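# Move the box onto the open hive over its jars

## Task

Pick up the box sitting on the roof of the closed hive and put it down square on top of the open hive so that it covers that hive's jars. Every jar must finish in its starting spot, and nothing may drop freely farther than a few centimetres.

## Robot and tools

Robots: four identical Kinova Gen3 arms named arm1, arm2, arm3 and arm4. Each has seven revolute joints, a Robotiq 2F-85 two-finger gripper and a wrist camera. The hand reaches roughly 1.0 m from the joint-1 axis. Two fixed room cameras, cam_high and cam_low, complete the camera set. The wrist cameras are arm1_cam_wrist to arm4_cam_wrist. All images are 896x504 pixels.

Frames: one shared scene frame in metres, origin on the floor, +z up. Each arm's foot (base_link) faces along its own +x. Foot poses (x, y, z; quat wxyz): arm1 (-0.279, -0.717, 1.129; 0.985, 0.006, -0.001, 0.175); arm2 (-0.288, -0.186, 1.207; 0.997, 0.001, -0.003, -0.079); arm3 (0.899, -0.116, 1.138; 0.069, 0, 0, -0.998); arm4 (0.510, 0.722, 1.166; 0.667, -0.001, -0.008, -0.745). The hand point sits between the finger pads, about 2 cm back from the tips when shut or half open and 0.5 cm when fully open. The hand's z axis runs along the fingers, and the fingers close along its y axis.

Tool move: moves the arms. Arguments are optional keys arm1, arm2, arm3, arm4 and cameras. Each arm key holds an object with one key, joints. That is an object of absolute joint targets keyed by name, not offsets. Any subset may be given: joint1_rad to joint7_rad in radians, and gripper_m in metres.

Joint ranges and signs:
- joint1_rad: -69.115 to 69.115. Turns the whole arm about the foot's vertical axis, positive clockwise seen from above; 0 points the arm along the foot's +x.
- joint2_rad: -2.249 to 2.249. Shoulder; 0 is upright, positive leans forward.
- joint3_rad: -69.115 to 69.115. Twists the upper arm.
- joint4_rad: -2.579 to 2.579. Elbow; 0 is straight.
- joint5_rad: -69.115 to 69.115. Twists the forearm.
- joint6_rad: -2.099 to 2.099. Wrist bend; 0 is straight.
- joint7_rad: -69.115 to 69.115. Rolls the hand, positive counter-clockwise viewed from behind it.
- gripper_m: 0 to 0.085, the gap between the fingertips.

A motion counts as done within ±0.01 rad, or ±0.003 m for the gripper. Speed caps are 1.39 rad/s for joints 1-4 and 1.22 rad/s for joints 5-7. Acceleration caps are 1 and 10 rad/s² respectively. Joints moved together on one arm start and finish together, and the hand can sweep a wide arc between postures. Any joint or arm you leave out keeps its previous target. An unknown key makes the call invalid, and an out-of-range value gets it refused. After a refusal, or after a stop, later calls in the same reply are skipped.

The cameras argument is a list of camera names, or "all". Leaving it out or passing null shows every camera; [] shows none.

Gripping: there is no force control. For a firm grip, start from wide open and command a gripper_m well below the object's width. To grip harder, reopen and close again.

Tool wait: takes seconds, from 0 to 10, plus an optional cameras list. It commands nothing and returns the full state.

Tool zoom_image: takes camera and region [x0, y0, x1, y1] in pixels, with the origin at top-left and at most 504 by 504. It works only on a camera shown in the newest images.

Tool read_manual: returns licence text only.

Tool finished_scene: takes scene, the current scene's number. It ends the scene for good, so call it only once the box rests stably on the open hive. After ending scene 1, make no more calls in that reply.

Result lines:
- "pictures": the camera order of the images. Images may lag the state slightly.
- "move": lists each arm sent a motion, with done or its worst status word.
- "as last shown": arms not named in the call. Their status reads not commanded and other lines repeat earlier values.
- joint_status words:
  - off_target: stopped away from the target, possibly still pushing.
  - time_out: the target is dropped and the joint holds.
  - not_followed: the collision checker withheld the arm's targets. It may retry them later. The gripper part of the action still runs.
  - limit_stop_at_motor_heat: an overheat stop. Resend the target.
- on_its_own: what a robot did without being commanded.
- Joint velocities: in rad/s, in joint order. "within noise" means the arm is effectively still.
- Joint torques: in N m, in joint order, positive toward larger joint values. They carry a per-unit offset and noise.
- Flange force: the external force in the hand's x y z. It is noisy, includes any held weight, and may read "no reading".
- MOTOR HOT: appears once a motor reaches 60 °C. At 75 °C the arm sags for 30-60 s.
- Torque fault: a joint hit its torque limit (104.5 N m for joints 1-4, 51.3 N m for joints 5-7), or strayed more than 5 degrees from its plan. That arm then freezes for 10 s and skips the rest of its commands.

Avoid:
- Never squeeze another arm's fingers or press arms together. The separation check can react late and ignores fingertip contact.
- The arms push on through contact, so move slowly near the hives, jars and table.
- Do not grip an object hard while it still rests on something.
- Avoid fast swings with a load.
- Never release the box while it or the arm is moving, or higher than a few centimetres above its seat.
- Do not knock jars or anything off the work area.
- Long stretched holds heat motors; rest arms in folded poses.
- Loose objects may occasionally get nudged by outside pushes.

Each tool is called after "Call:" by a JSON object that holds its "method" and its "body", one argument or row to a line.

## Session

Call:
{"method": "move", "body": {

}}

Scene clock: 0.00 s.
Joint torques (N m): no reading
Motor temperatures (°C): arm1=[34 33 30 29 37 42 45] | arm2=[34 29 31 33 45 46 41] | arm3=[33 32 31 29 44 46 38] | arm4=[36 35 33 30 37 40 50]
Flange force (N): no reading
Joint velocities: within noise
arm1.joint_positions: joint1_rad=-0.162 joint2_rad=-0.480 joint3_rad=-0.110 joint4_rad=+1.473 joint5_rad=-0.081 joint6_rad=+2.052 joint7_rad=+1.200 gripper_m=+0.085
arm1.joint_status: not commanded
arm1.hand: x=-0.2044 y=-0.6597 z=+1.6496 quat_wxyz=(-0.037, +0.141, -0.989, -0.037) (m; scene frame)
arm2.joint_positions: joint1_rad=-0.613 joint2_rad=-0.469 joint3_rad=-0.069 joint4_rad=+1.438 joint5_rad=-0.052 joint6_rad=+1.976 joint7_rad=+1.915 gripper_m=+0.085
arm2.joint_status: not commanded
arm2.hand: x=-0.1772 y=-0.1251 z=+1.7411 quat_wxyz=(-0.100, +0.427, -0.898, -0.015) (m; scene frame)
arm3.joint_positions: joint1_rad=+0.238 joint2_rad=-0.458 joint3_rad=-0.068 joint4_rad=+1.544 joint5_rad=-0.058 joint6_rad=+2.030 joint7_rad=+1.570 gripper_m=+0.085
arm3.joint_status: not commanded
arm3.hand: x=+0.8004 y=-0.1098 z=+1.6354 quat_wxyz=(-0.011, -1.000, +0.007, +0.013) (m; scene frame)
arm4.joint_positions: joint1_rad=-0.828 joint2_rad=-0.298 joint3_rad=-0.033 joint4_rad=+1.506 joint5_rad=+0.015 joint6_rad=+1.934 joint7_rad=+1.887 gripper_m=+0.085
arm4.joint_status: not commanded
arm4.hand: x=+0.6012 y=+0.5842 z=+1.6564 quat_wxyz=(+0.001, -0.253, -0.967, +0.015) (m; scene frame)
pictures: arm1_cam_wrist, arm2_cam_wrist, arm3_cam_wrist, arm4_cam_wrist, cam_high, cam_low

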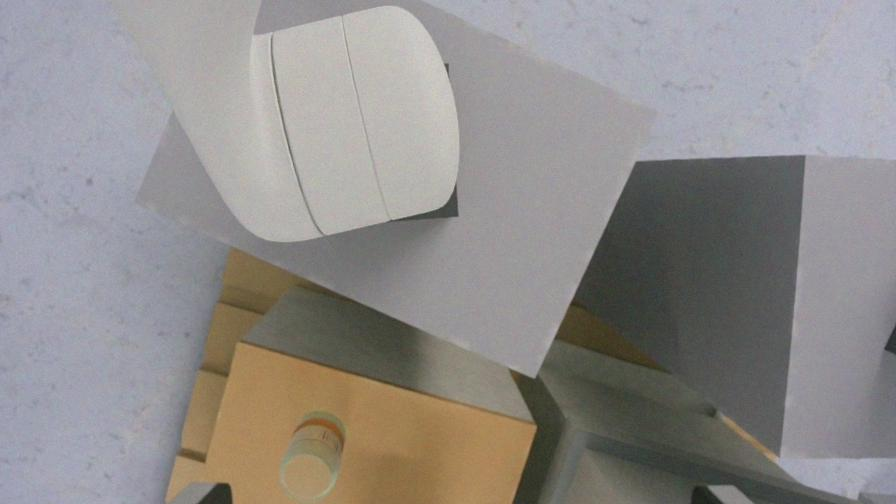

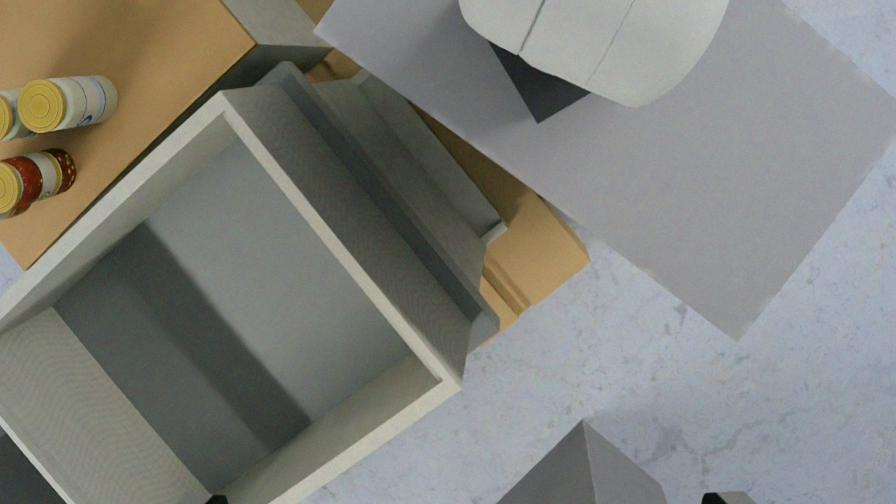

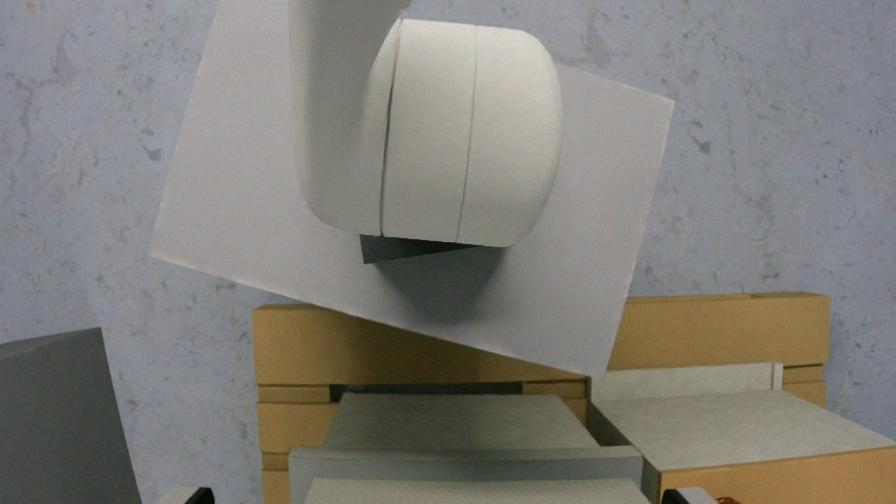

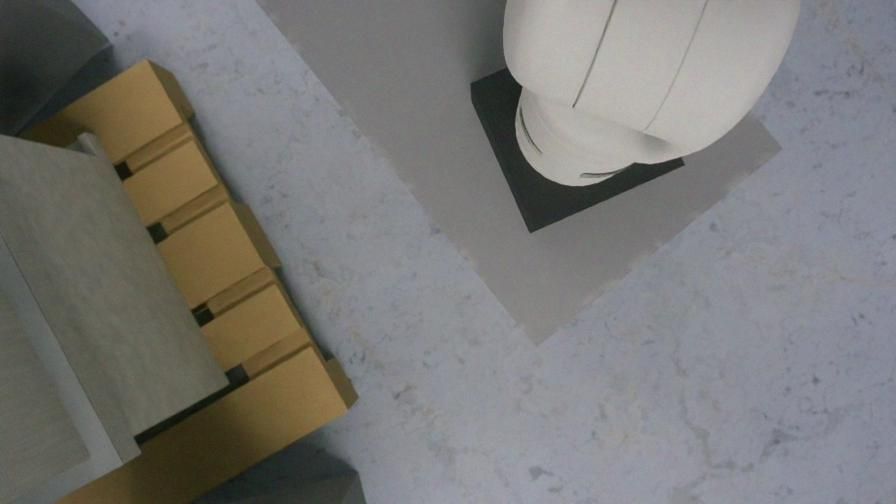

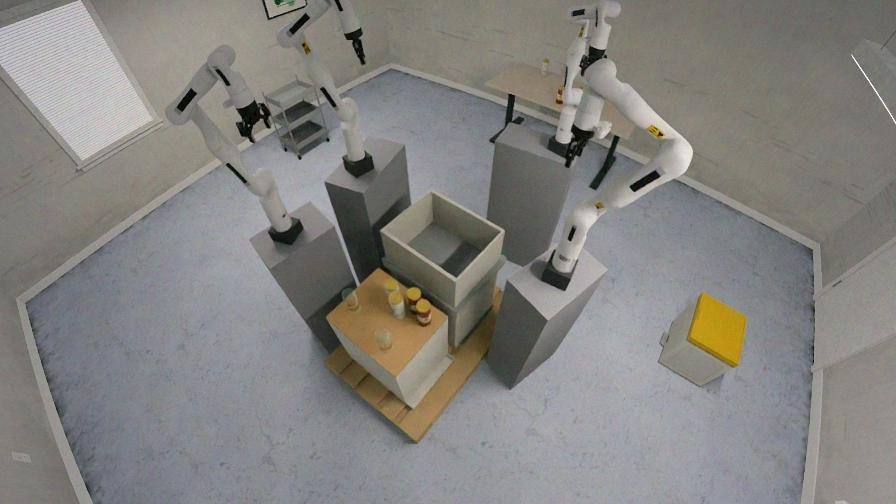

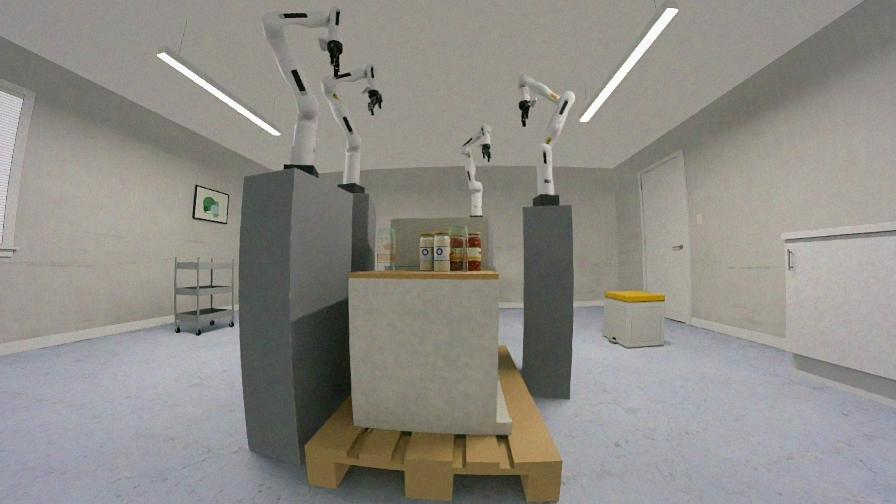

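Call:
{"method": "move", "body": {
  "arm1": {"joints":{"joint6_rad":1.5}},
  "arm2": {"joints":{"joint1_rad":-0.4,"joint6_rad":1.6}},
  "arm3": {"joints":{"joint6_rad":1.5}},
  "arm4": {"joints":{"joint1_rad":0.24,"joint6_rad":1.4}}
}}

Call:
{"method": "wait", "body": {
  "seconds": 1
}}

Scene clock: 49.23 s.
Joint torques (N m): arm1=[-0.99 0.19 -0.17 -9.74 -0.01 -1.56 0.14] | arm2=[-0.11 0.76 -0.64 -9.59 -0.03 -1.35 0.06] | arm3=[0.33 -0.27 0.11 -8.16 -0.25 -1.68 0.23] | arm4=[-0.71 -3.24 0.94 -8.92 -0.41 -1.66 -0.06]
Motor temperatures (°C): arm1=[34 33 30 29 37 42 45] | arm2=[34 29 31 33 45 46 41] | arm3=[33 32 31 29 44 46 38] | arm4=[36 35 33 30 37 40 50]
Flange force (N): arm1=[1.6 -1.0 2.3] | arm2=[3.7 -1.2 2.6] | arm3=[-2.6 0.5 -4.0] | arm4=[-2.9 2.8 -3.2]
move: arm1 done; arm2 done; arm3 done; arm4 done
Joint velocities: within noise
arm1.joint_positions: joint1_rad=-0.162 joint2_rad=-0.480 joint3_rad=-0.110 joint4_rad=+1.473 joint5_rad=-0.081 joint6_rad=+1.500 joint7_rad=+1.200 gripper_m=+0.085
arm1.joint_status: all done
arm1.hand: x=-0.0782 y=-0.5648 z=+1.7121 quat_wxyz=(-0.273, +0.130, -0.938, -0.169) (m; scene frame)
arm2.joint_positions: joint1_rad=-0.400 joint2_rad=-0.469 joint3_rad=-0.069 joint4_rad=+1.438 joint5_rad=-0.052 joint6_rad=+1.600 joint7_rad=+1.915 gripper_m=+0.085
arm2.joint_status: all done
arm2.hand: x=-0.0649 y=-0.1158 z=+1.7853 quat_wxyz=(-0.285, +0.317, -0.905, -0.004) (m; scene frame)
arm3.joint_positions: joint1_rad=+0.238 joint2_rad=-0.458 joint3_rad=-0.068 joint4_rad=+1.544 joint5_rad=-0.058 joint6_rad=+1.500 joint7_rad=+1.570 gripper_m=+0.085
arm3.joint_status: all done
arm3.hand: x=+0.6441 y=-0.1068 z=+1.6821 quat_wxyz=(-0.009, -0.962, +0.009, +0.274) (m; scene frame)
arm4.joint_positions: joint1_rad=+0.240 joint2_rad=-0.298 joint3_rad=-0.033 joint4_rad=+1.506 joint5_rad=+0.015 joint6_rad=+1.400 joint7_rad=+1.887 gripper_m=+0.085
arm4.joint_status: all done
arm4.hand: x=+0.3763 y=+0.4246 z=+1.6996 quat_wxyz=(-0.115, -0.683, -0.680, +0.242) (m; scene frame)
pictures: arm1_cam_wrist, arm2_cam_wrist, arm3_cam_wrist, arm4_cam_wrist, cam_high, cam_low

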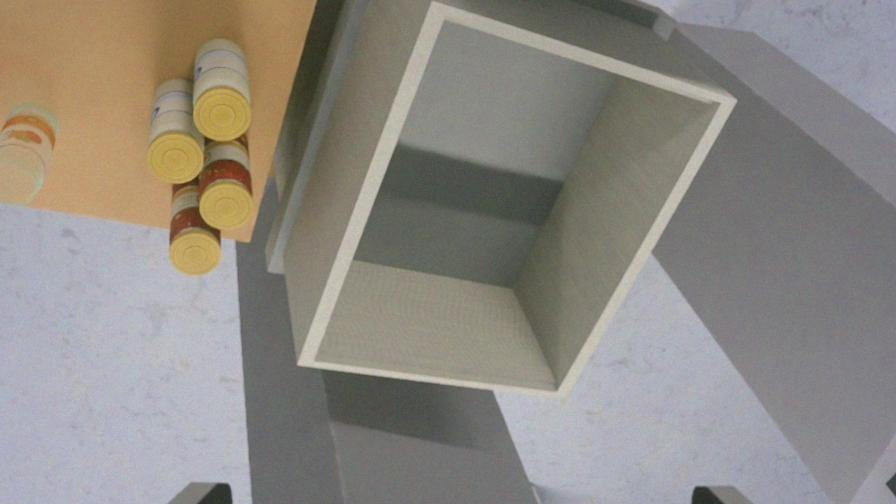

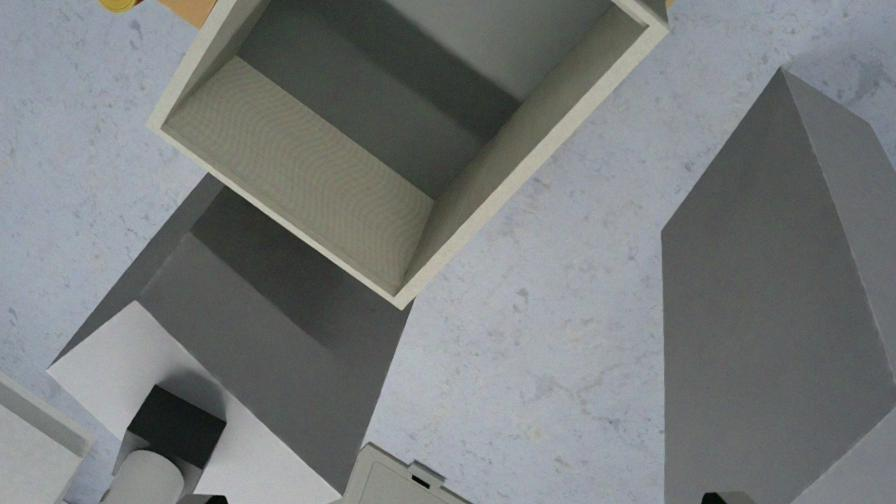

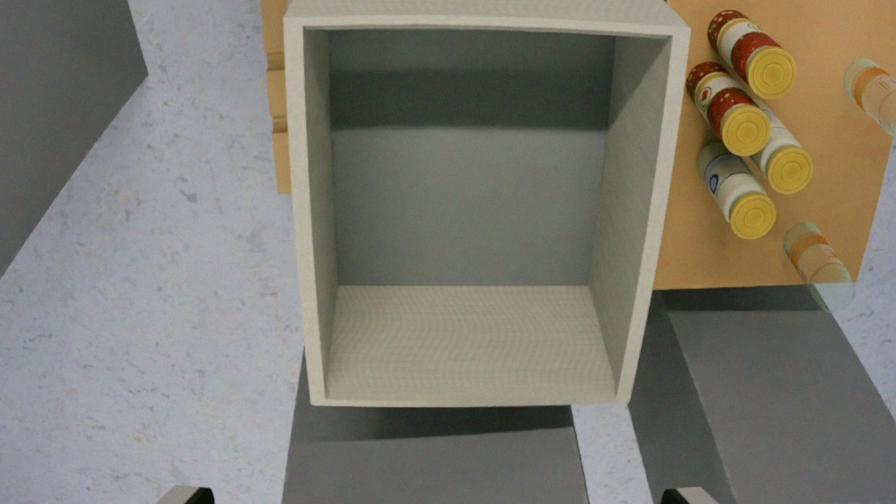

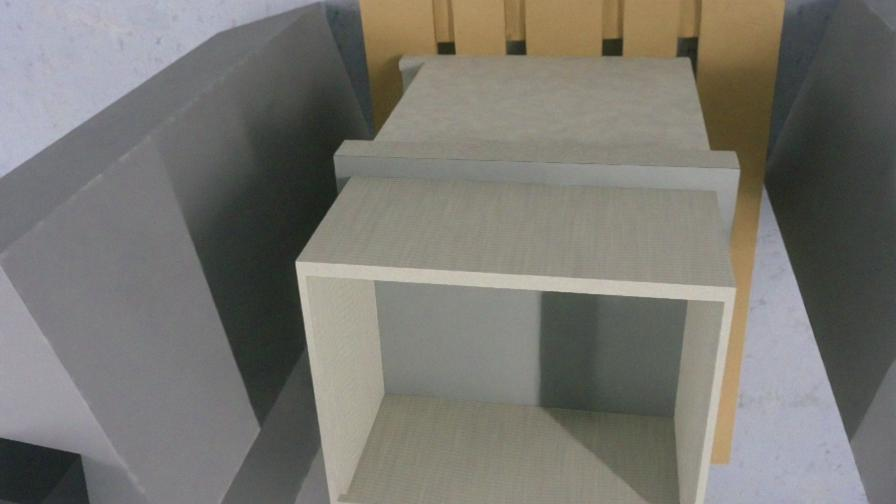

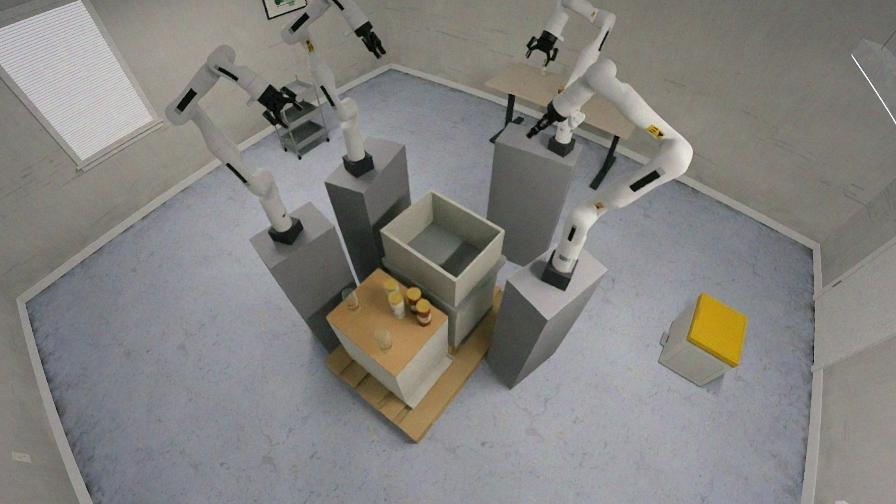

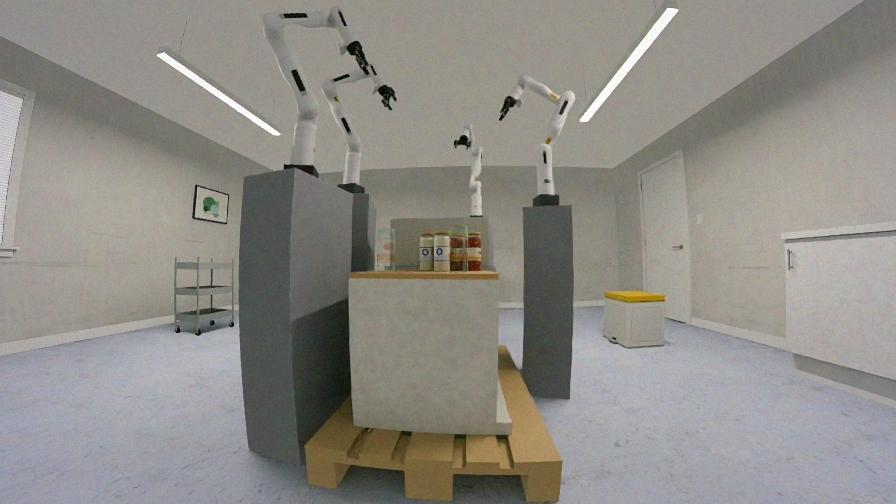

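Scene clock: 50.23 s.
Joint torques (N m): arm1=[-1.02 0.12 -0.14 -9.7 -0.04 -1.52 0.1] | arm2=[-0.12 0.77 -0.65 -9.56 -0.02 -1.35 0.06] | arm3=[0.33 -0.35 0.21 -8.15 -0.22 -1.75 0.24] | arm4=[-0.74 -3.27 0.88 -8.9 -0.38 -1.68 -0.1]
Motor temperatures (°C): arm1=[34 33 30 29 37 42 45] | arm2=[34 29 31 33 45 46 41] | arm3=[33 32 31 29 44 46 38] | arm4=[36 35 33 30 37 40 50]
Flange force (N): arm1=[1.3 -0.8 2.3] | arm2=[3.7 -1.3 2.5] | arm3=[-2.9 0.9 -4.2] | arm4=[-2.9 2.4 -3.3]
Joint velocities: within noise
arm1.joint_positions: joint1_rad=-0.162 joint2_rad=-0.480 joint3_rad=-0.110 joint4_rad=+1.473 joint5_rad=-0.081 joint6_rad=+1.500 joint7_rad=+1.200 gripper_m=+0.085
arm1.joint_status: all done
arm1.hand: x=-0.0782 y=-0.5648 z=+1.7121 quat_wxyz=(-0.273, +0.130, -0.938, -0.169) (m; scene frame)
arm2.joint_positions: joint1_rad=-0.400 joint2_rad=-0.469 joint3_rad=-0.069 joint4_rad=+1.438 joint5_rad=-0.052 joint6_rad=+1.600 joint7_rad=+1.915 gripper_m=+0.085
arm2.joint_status: all done
arm2.hand: x=-0.0649 y=-0.1158 z=+1.7853 quat_wxyz=(-0.285, +0.317, -0.905, -0.004) (m; scene frame)
arm3.joint_positions: joint1_rad=+0.238 joint2_rad=-0.458 joint3_rad=-0.068 joint4_rad=+1.544 joint5_rad=-0.058 joint6_rad=+1.500 joint7_rad=+1.570 gripper_m=+0.085
arm3.joint_status: all done
arm3.hand: x=+0.6441 y=-0.1068 z=+1.6821 quat_wxyz=(-0.009, -0.962, +0.009, +0.274) (m; scene frame)
arm4.joint_positions: joint1_rad=+0.240 joint2_rad=-0.298 joint3_rad=-0.033 joint4_rad=+1.506 joint5_rad=+0.015 joint6_rad=+1.400 joint7_rad=+1.887 gripper_m=+0.085
arm4.joint_status: all done
arm4.hand: x=+0.3763 y=+0.4246 z=+1.6996 quat_wxyz=(-0.115, -0.683, -0.680, +0.242) (m; scene frame)
wait: 1.00 s; at rest by 0.27 s
pictures: arm1_cam_wrist, arm2_cam_wrist, arm3_cam_wrist, arm4_cam_wrist, cam_high, cam_low

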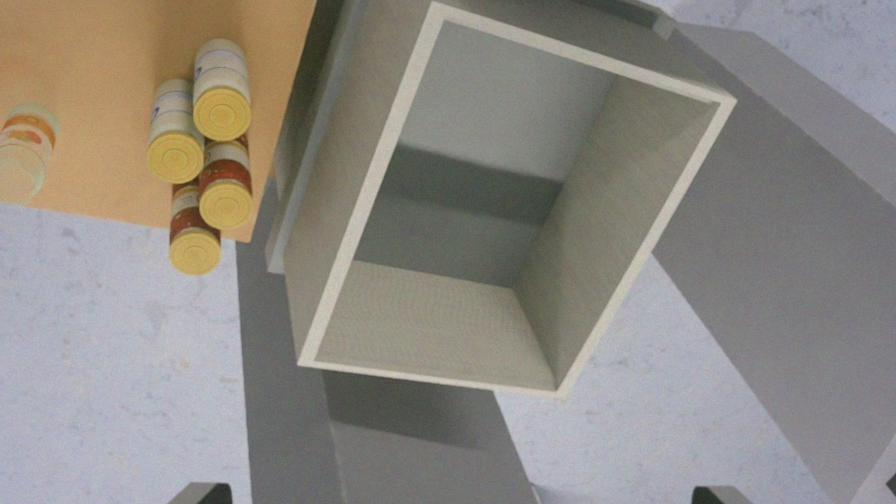

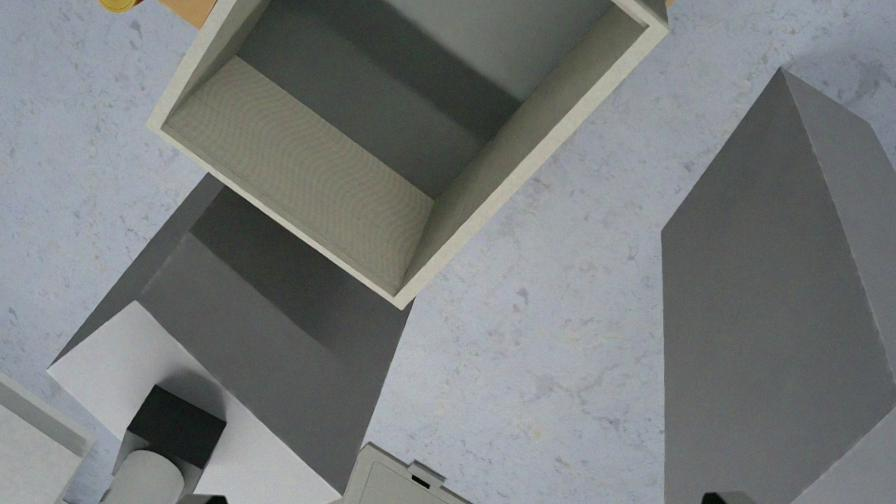

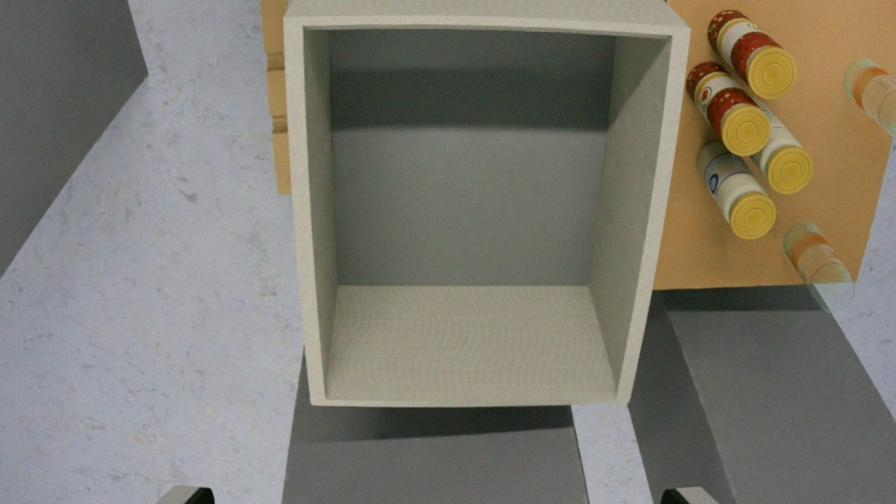

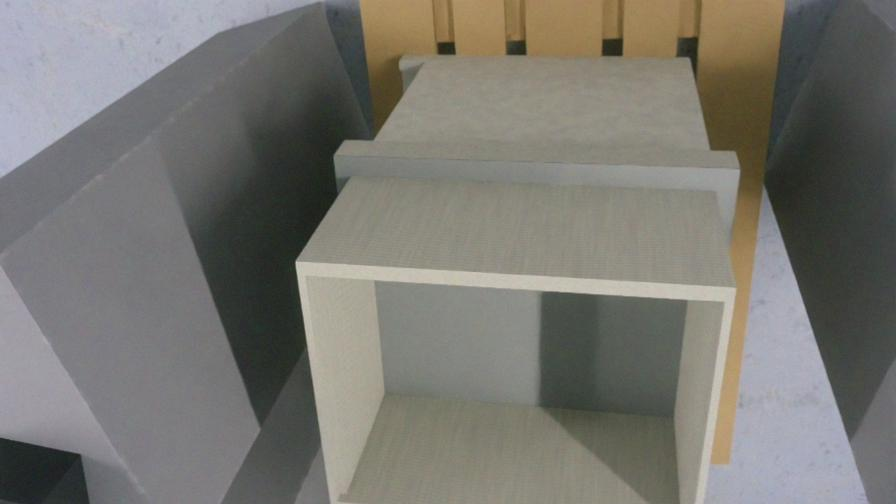

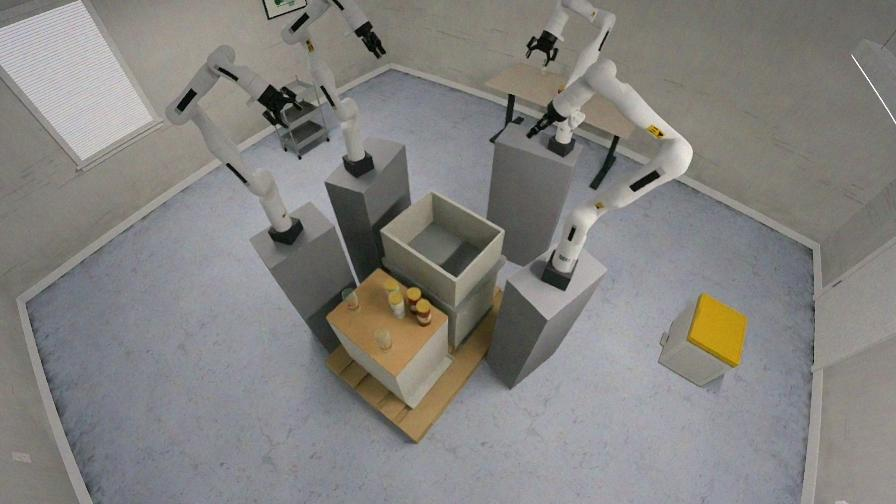

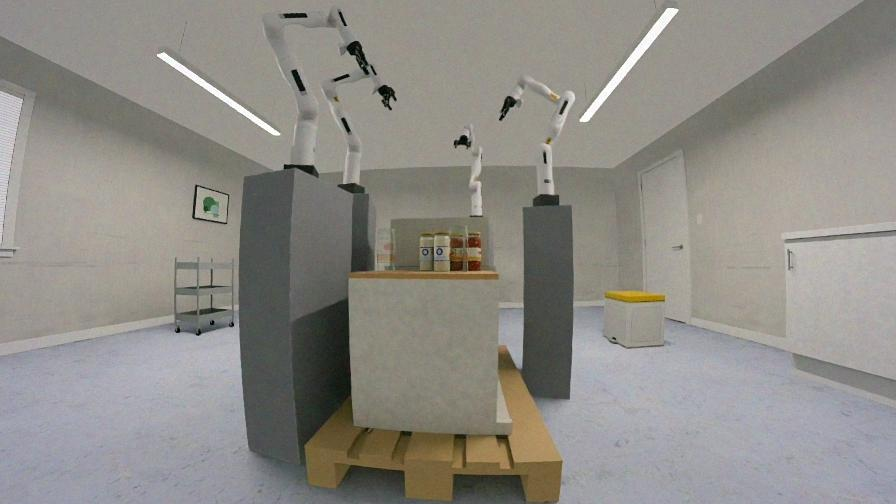

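Call:
{"method": "move", "body": {
  "arm1": {"joints":{"joint1_rad":0.12,"joint6_rad":1.6}},
  "arm2": {"joints":{"joint1_rad":0.5,"joint6_rad":1.5}},
  "arm3": {"joints":{"joint1_rad":-0.5}},
  "cameras": []
}}

Call:
{"method": "wait", "body": {
  "seconds": 1,
  "cameras": ["arm1_cam_wrist","arm2_cam_wrist","arm3_cam_wrist"]
}}

Scene clock: 97.60 s.
Joint torques (N m): arm1=[-1.06 0.31 -0.16 -9.43 -0.05 -1.32 0.08] | arm2=[-0.07 0.5 -0.65 -9.83 -0.07 -1.57 0.06] | arm3=[0.33 -0.18 0.16 -8.24 -0.19 -1.67 0.23] | arm4=[-0.78 -3.24 0.92 -8.94 -0.45 -1.69 -0.12]
Motor temperatures (°C): arm1=[34 33 30 29 37 42 45] | arm2=[34 29 31 33 45 46 41] | arm3=[33 32 31 30 44 46 38] | arm4=[36 35 33 30 37 40 49]
Flange force (N): arm1=[1.0 -0.8 2.2] | arm2=[3.9 -1.1 2.3] | arm3=[-2.2 0.6 -3.7] | arm4=[-2.7 2.6 -3.3]
move: arm1 done; arm2 done; arm3 done
Joint velocities: within noise
arm1.joint_positions: joint1_rad=+0.120 joint2_rad=-0.480 joint3_rad=-0.110 joint4_rad=+1.473 joint5_rad=-0.081 joint6_rad=+1.600 joint7_rad=+1.200 gripper_m=+0.085
arm1.joint_status: all done
arm1.hand: x=-0.0659 y=-0.6360 z=+1.6937 quat_wxyz=(-0.248, -0.003, -0.962, -0.112) (m; scene frame)
arm2.joint_positions: joint1_rad=+0.500 joint2_rad=-0.469 joint3_rad=-0.069 joint4_rad=+1.438 joint5_rad=-0.052 joint6_rad=+1.500 joint7_rad=+1.915 gripper_m=+0.085
arm2.joint_status: all done
arm2.hand: x=-0.0737 y=-0.3334 z=+1.8030 quat_wxyz=(-0.301, -0.108, -0.937, +0.139) (m; scene frame)
arm3.joint_positions: joint1_rad=-0.500 joint2_rad=-0.458 joint3_rad=-0.068 joint4_rad=+1.544 joint5_rad=-0.058 joint6_rad=+1.500 joint7_rad=+1.570 gripper_m=+0.085
arm3.joint_status: all done
arm3.hand: x=+0.7045 y=-0.2811 z=+1.6823 quat_wxyz=(-0.107, -0.900, -0.338, +0.253) (m; scene frame)
arm4: as last shown
pictures: none
No camera images: "cameras" was empty.

Scene clock: 98.60 s.
Joint torques (N m): arm1=[-1.02 0.28 -0.22 -9.34 -0.05 -1.29 0.11] | arm2=[-0.1 0.48 -0.67 -9.82 -0.07 -1.58 0.08] | arm3=[0.34 -0.15 0.11 -8.15 -0.22 -1.79 0.25] | arm4=[-0.77 -3.27 0.89 -8.97 -0.44 -1.61 -0.11]
Motor temperatures (°C): arm1=[34 33 30 29 37 42 45] | arm2=[34 29 31 33 45 46 41] | arm3=[33 32 31 30 44 46 38] | arm4=[36 35 33 30 37 40 49]
Flange force (N): arm1=[0.7 -0.8 1.9] | arm2=[3.9 -1.1 2.3] | arm3=[-2.4 0.5 -4.4] | arm4=[-2.6 2.5 -2.9]
Joint velocities: within noise
arm1.joint_positions: joint1_rad=+0.120 joint2_rad=-0.480 joint3_rad=-0.110 joint4_rad=+1.473 joint5_rad=-0.081 joint6_rad=+1.600 joint7_rad=+1.200 gripper_m=+0.085
arm1.joint_status: all done
arm1.hand: x=-0.0659 y=-0.6360 z=+1.6937 quat_wxyz=(-0.248, -0.003, -0.962, -0.112) (m; scene frame)
arm2.joint_positions: joint1_rad=+0.500 joint2_rad=-0.469 joint3_rad=-0.069 joint4_rad=+1.438 joint5_rad=-0.052 joint6_rad=+1.500 joint7_rad=+1.915 gripper_m=+0.085
arm2.joint_status: all done
arm2.hand: x=-0.0737 y=-0.3334 z=+1.8030 quat_wxyz=(-0.301, -0.108, -0.937, +0.139) (m; scene frame)
arm3.joint_positions: joint1_rad=-0.500 joint2_rad=-0.458 joint3_rad=-0.068 joint4_rad=+1.544 joint5_rad=-0.058 joint6_rad=+1.500 joint7_rad=+1.570 gripper_m=+0.085
arm3.joint_status: all done
arm3.hand: x=+0.7045 y=-0.2811 z=+1.6823 quat_wxyz=(-0.107, -0.900, -0.338, +0.253) (m; scene frame)
arm4.joint_positions: joint1_rad=+0.240 joint2_rad=-0.298 joint3_rad=-0.033 joint4_rad=+1.506 joint5_rad=+0.015 joint6_rad=+1.400 joint7_rad=+1.887 gripper_m=+0.085
arm4.joint_status: not commanded
arm4.hand: x=+0.3763 y=+0.4246 z=+1.6996 quat_wxyz=(-0.115, -0.683, -0.680, +0.242) (m; scene frame)
wait: 1.00 s; at rest by 0.27 s
pictures: arm1_cam_wrist, arm2_cam_wrist, arm3_cam_wrist

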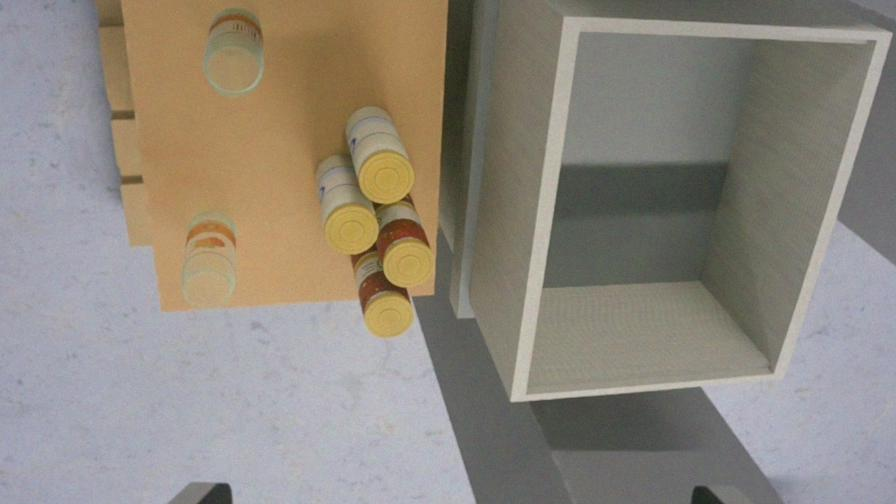

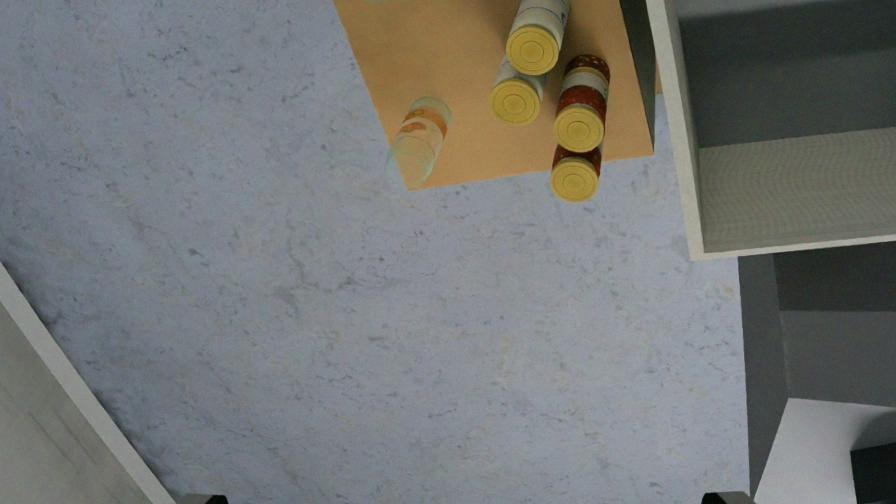

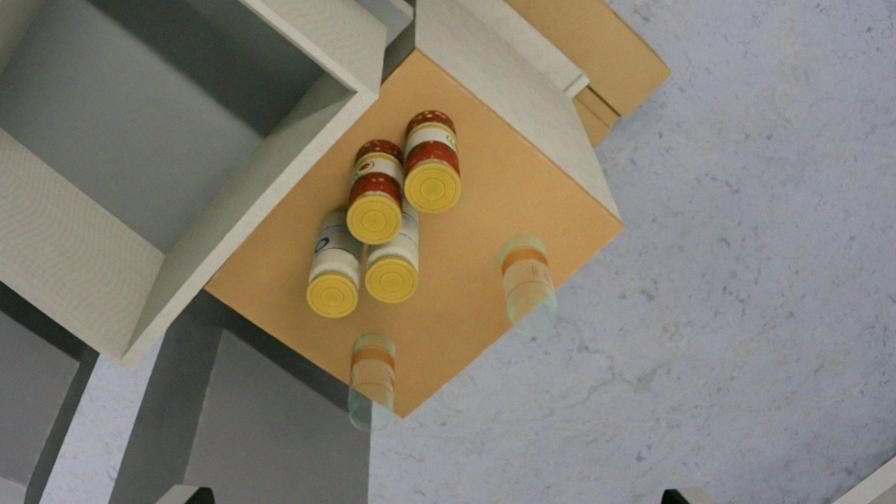

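Call:
{"method": "move", "body": {
  "arm1": {"joints":{"joint1_rad":1.2,"joint6_rad":2.0}},
  "arm2": {"joints":{"joint1_rad":-0.321,"joint2_rad":1.114,"joint3_rad":0,"joint4_rad":2.251,"joint5_rad":0,"joint6_rad":-0.223,"joint7_rad":2.944}},
  "arm3": {"joints":{"joint1_rad":-0.051,"joint2_rad":0.910,"joint3_rad":0,"joint4_rad":2.066,"joint5_rad":0,"joint6_rad":0.166,"joint7_rad":2.918}},
  "cameras": []
}}

Call:
{"method": "wait", "body": {
  "seconds": 1,
  "cameras": ["arm2_cam_wrist","arm3_cam_wrist","arm4_cam_wrist","cam_high"]
}}

Scene clock: 187.87 s.
Joint torques (N m): arm1=[-1.04 1.19 -0.24 -8.39 -0.03 -0.15 0.16] | arm2=[-0.1 -14.99 -0.33 1.43 -0.06 0.2 0.06] | arm3=[0.34 -16.82 0.43 -0.46 -0.17 -0.24 0.29] | arm4=[-0.7 -3.2 0.93 -8.97 -0.36 -1.7 -0.1]
Motor temperatures (°C): arm1=[33 33 30 29 37 42 45] | arm2=[34 29 31 33 45 45 41] | arm3=[33 32 31 30 44 46 38] | arm4=[36 35 33 30 37 40 49]
Flange force (N): arm1=[0.3 -0.3 2.7] | arm2=[0.8 1.3 -3.9] | arm3=[-1.9 -3.5 -0.8] | arm4=[-2.6 2.7 -3.2]
move: arm1 done; arm2 done; arm3 done
Joint velocities: within noise
arm1.joint_positions: joint1_rad=+1.200 joint2_rad=-0.480 joint3_rad=-0.110 joint4_rad=+1.473 joint5_rad=-0.081 joint6_rad=+2.000 joint7_rad=+1.200 gripper_m=+0.085
arm1.joint_status: all done
arm1.hand: x=-0.1889 y=-0.7940 z=+1.6499 quat_wxyz=(-0.070, -0.513, -0.856, -0.002) (m; scene frame)
arm2.joint_positions: joint1_rad=-0.321 joint2_rad=+1.114 joint3_rad=+0.000 joint4_rad=+2.251 joint5_rad=+0.000 joint6_rad=-0.223 joint7_rad=+2.944 gripper_m=+0.085
arm2.joint_status: all done
arm2.hand: x=+0.0211 y=-0.1604 z=+1.0618 quat_wxyz=(-0.002, +0.695, -0.719, +0.001) (m; scene frame)
arm3.joint_positions: joint1_rad=-0.051 joint2_rad=+0.910 joint3_rad=+0.000 joint4_rad=+2.066 joint5_rad=+0.000 joint6_rad=+0.166 joint7_rad=+2.918 gripper_m=+0.085
arm3.joint_status: all done
arm3.hand: x=+0.5173 y=-0.1644 z=+1.0597 quat_wxyz=(+0.000, -0.719, -0.695, +0.000) (m; scene frame)
arm4: as last shown
pictures: none
No camera images: "cameras" was empty.

Scene clock: 188.87 s.
Joint torques (N m): arm1=[-1.02 1.19 -0.27 -8.41 0.01 -0.09 0.13] | arm2=[-0.08 -15 -0.31 1.42 -0.05 0.18 0.06] | arm3=[0.27 -16.82 0.48 -0.45 -0.13 -0.28 0.24] | arm4=[-0.73 -3.29 0.82 -8.94 -0.39 -1.68 -0.1]
Motor temperatures (°C): arm1=[33 33 30 29 37 42 45] | arm2=[34 29 31 33 45 45 41] | arm3=[33 32 31 30 44 46 38] | arm4=[36 35 33 30 37 40 49]
Flange force (N): arm1=[0.2 -0.4 3.0] | arm2=[0.7 1.3 -3.9] | arm3=[-1.6 -3.8 -0.9] | arm4=[-2.7 2.3 -3.2]
Joint velocities: within noise
arm1.joint_positions: joint1_rad=+1.200 joint2_rad=-0.480 joint3_rad=-0.110 joint4_rad=+1.473 joint5_rad=-0.081 joint6_rad=+2.000 joint7_rad=+1.200 gripper_m=+0.085
arm1.joint_status: all done
arm1.hand: x=-0.1889 y=-0.7940 z=+1.6499 quat_wxyz=(-0.070, -0.513, -0.856, -0.002) (m; scene frame)
arm2.joint_positions: joint1_rad=-0.321 joint2_rad=+1.114 joint3_rad=+0.000 joint4_rad=+2.251 joint5_rad=+0.000 joint6_rad=-0.223 joint7_rad=+2.944 gripper_m=+0.085
arm2.joint_status: all done
arm2.hand: x=+0.0211 y=-0.1604 z=+1.0618 quat_wxyz=(-0.002, +0.695, -0.719, +0.001) (m; scene frame)
arm3.joint_positions: joint1_rad=-0.051 joint2_rad=+0.910 joint3_rad=+0.000 joint4_rad=+2.066 joint5_rad=+0.000 joint6_rad=+0.166 joint7_rad=+2.918 gripper_m=+0.085
arm3.joint_status: all done
arm3.hand: x=+0.5173 y=-0.1644 z=+1.0597 quat_wxyz=(+0.000, -0.719, -0.695, +0.000) (m; scene frame)
arm4.joint_positions: joint1_rad=+0.240 joint2_rad=-0.298 joint3_rad=-0.033 joint4_rad=+1.506 joint5_rad=+0.015 joint6_rad=+1.400 joint7_rad=+1.887 gripper_m=+0.085
arm4.joint_status: not commanded
arm4.hand: x=+0.3763 y=+0.4246 z=+1.6996 quat_wxyz=(-0.115, -0.683, -0.680, +0.242) (m; scene frame)
wait: 1.00 s; at rest by 0.27 s
pictures: arm2_cam_wrist, arm3_cam_wrist, arm4_cam_wrist, cam_high

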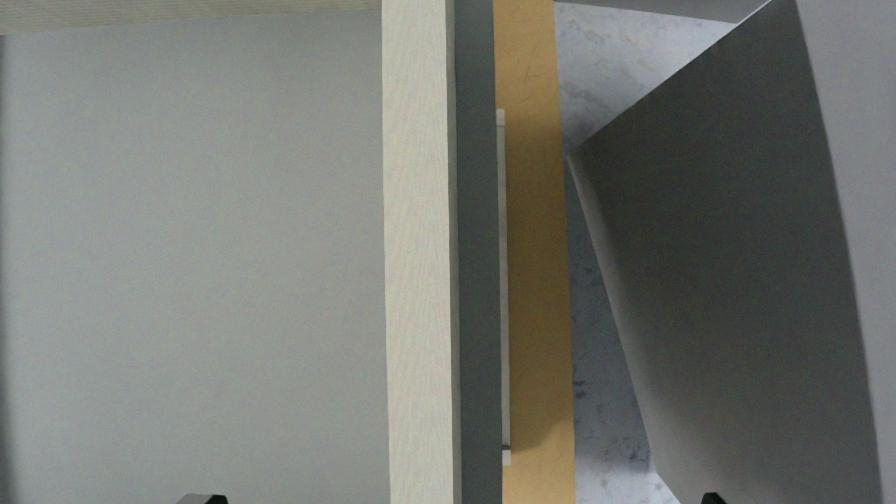

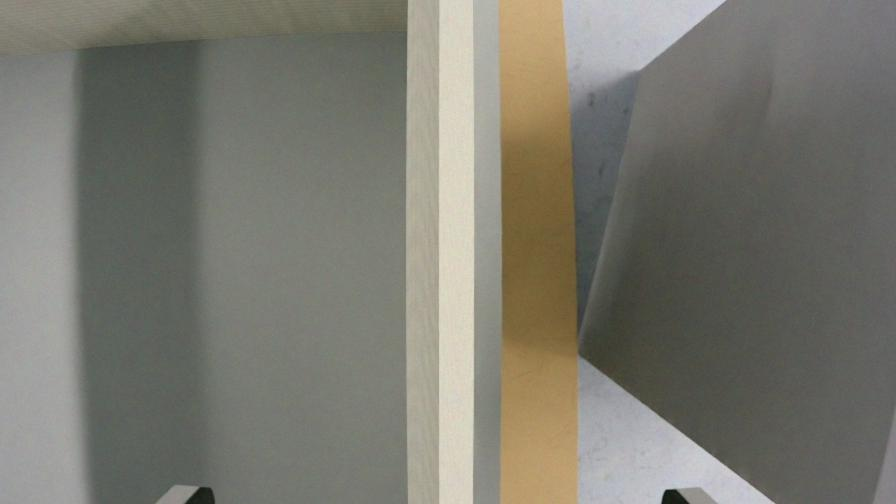

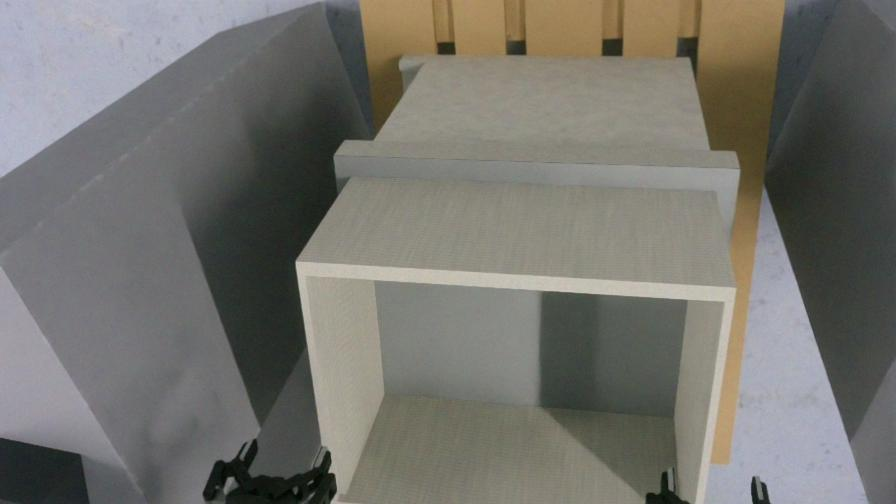

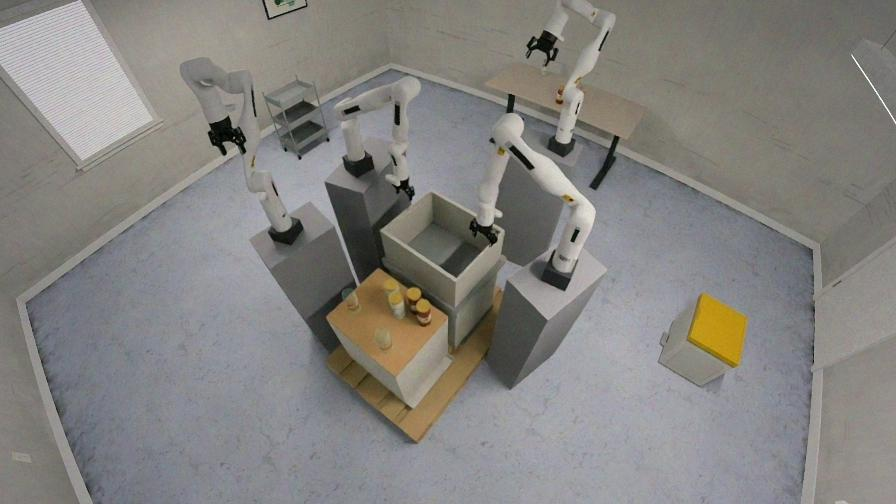

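Call:
{"method": "zoom_image", "body": {
  "camera": "arm2_cam_wrist",
  "region": [330, 200, 580, 340]
}}

Call:
{"method": "zoom_image", "body": {
  "camera": "arm3_cam_wrist",
  "region": [330, 200, 580, 340]
}}

Scaled by 2.016 from the camera's 896x504 image, which has a finer 1280x720 frame.

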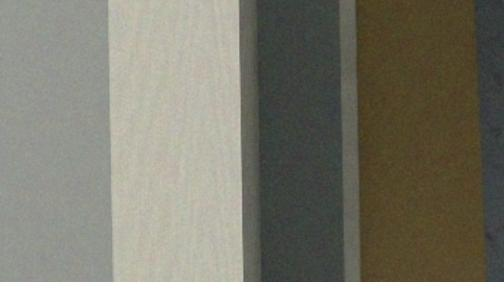

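Scaled by 2.016 from the camera's 896x504 image, which has a finer 1280x720 frame.

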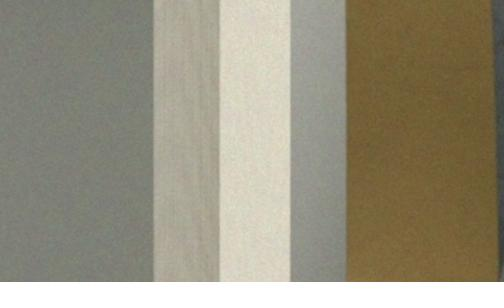

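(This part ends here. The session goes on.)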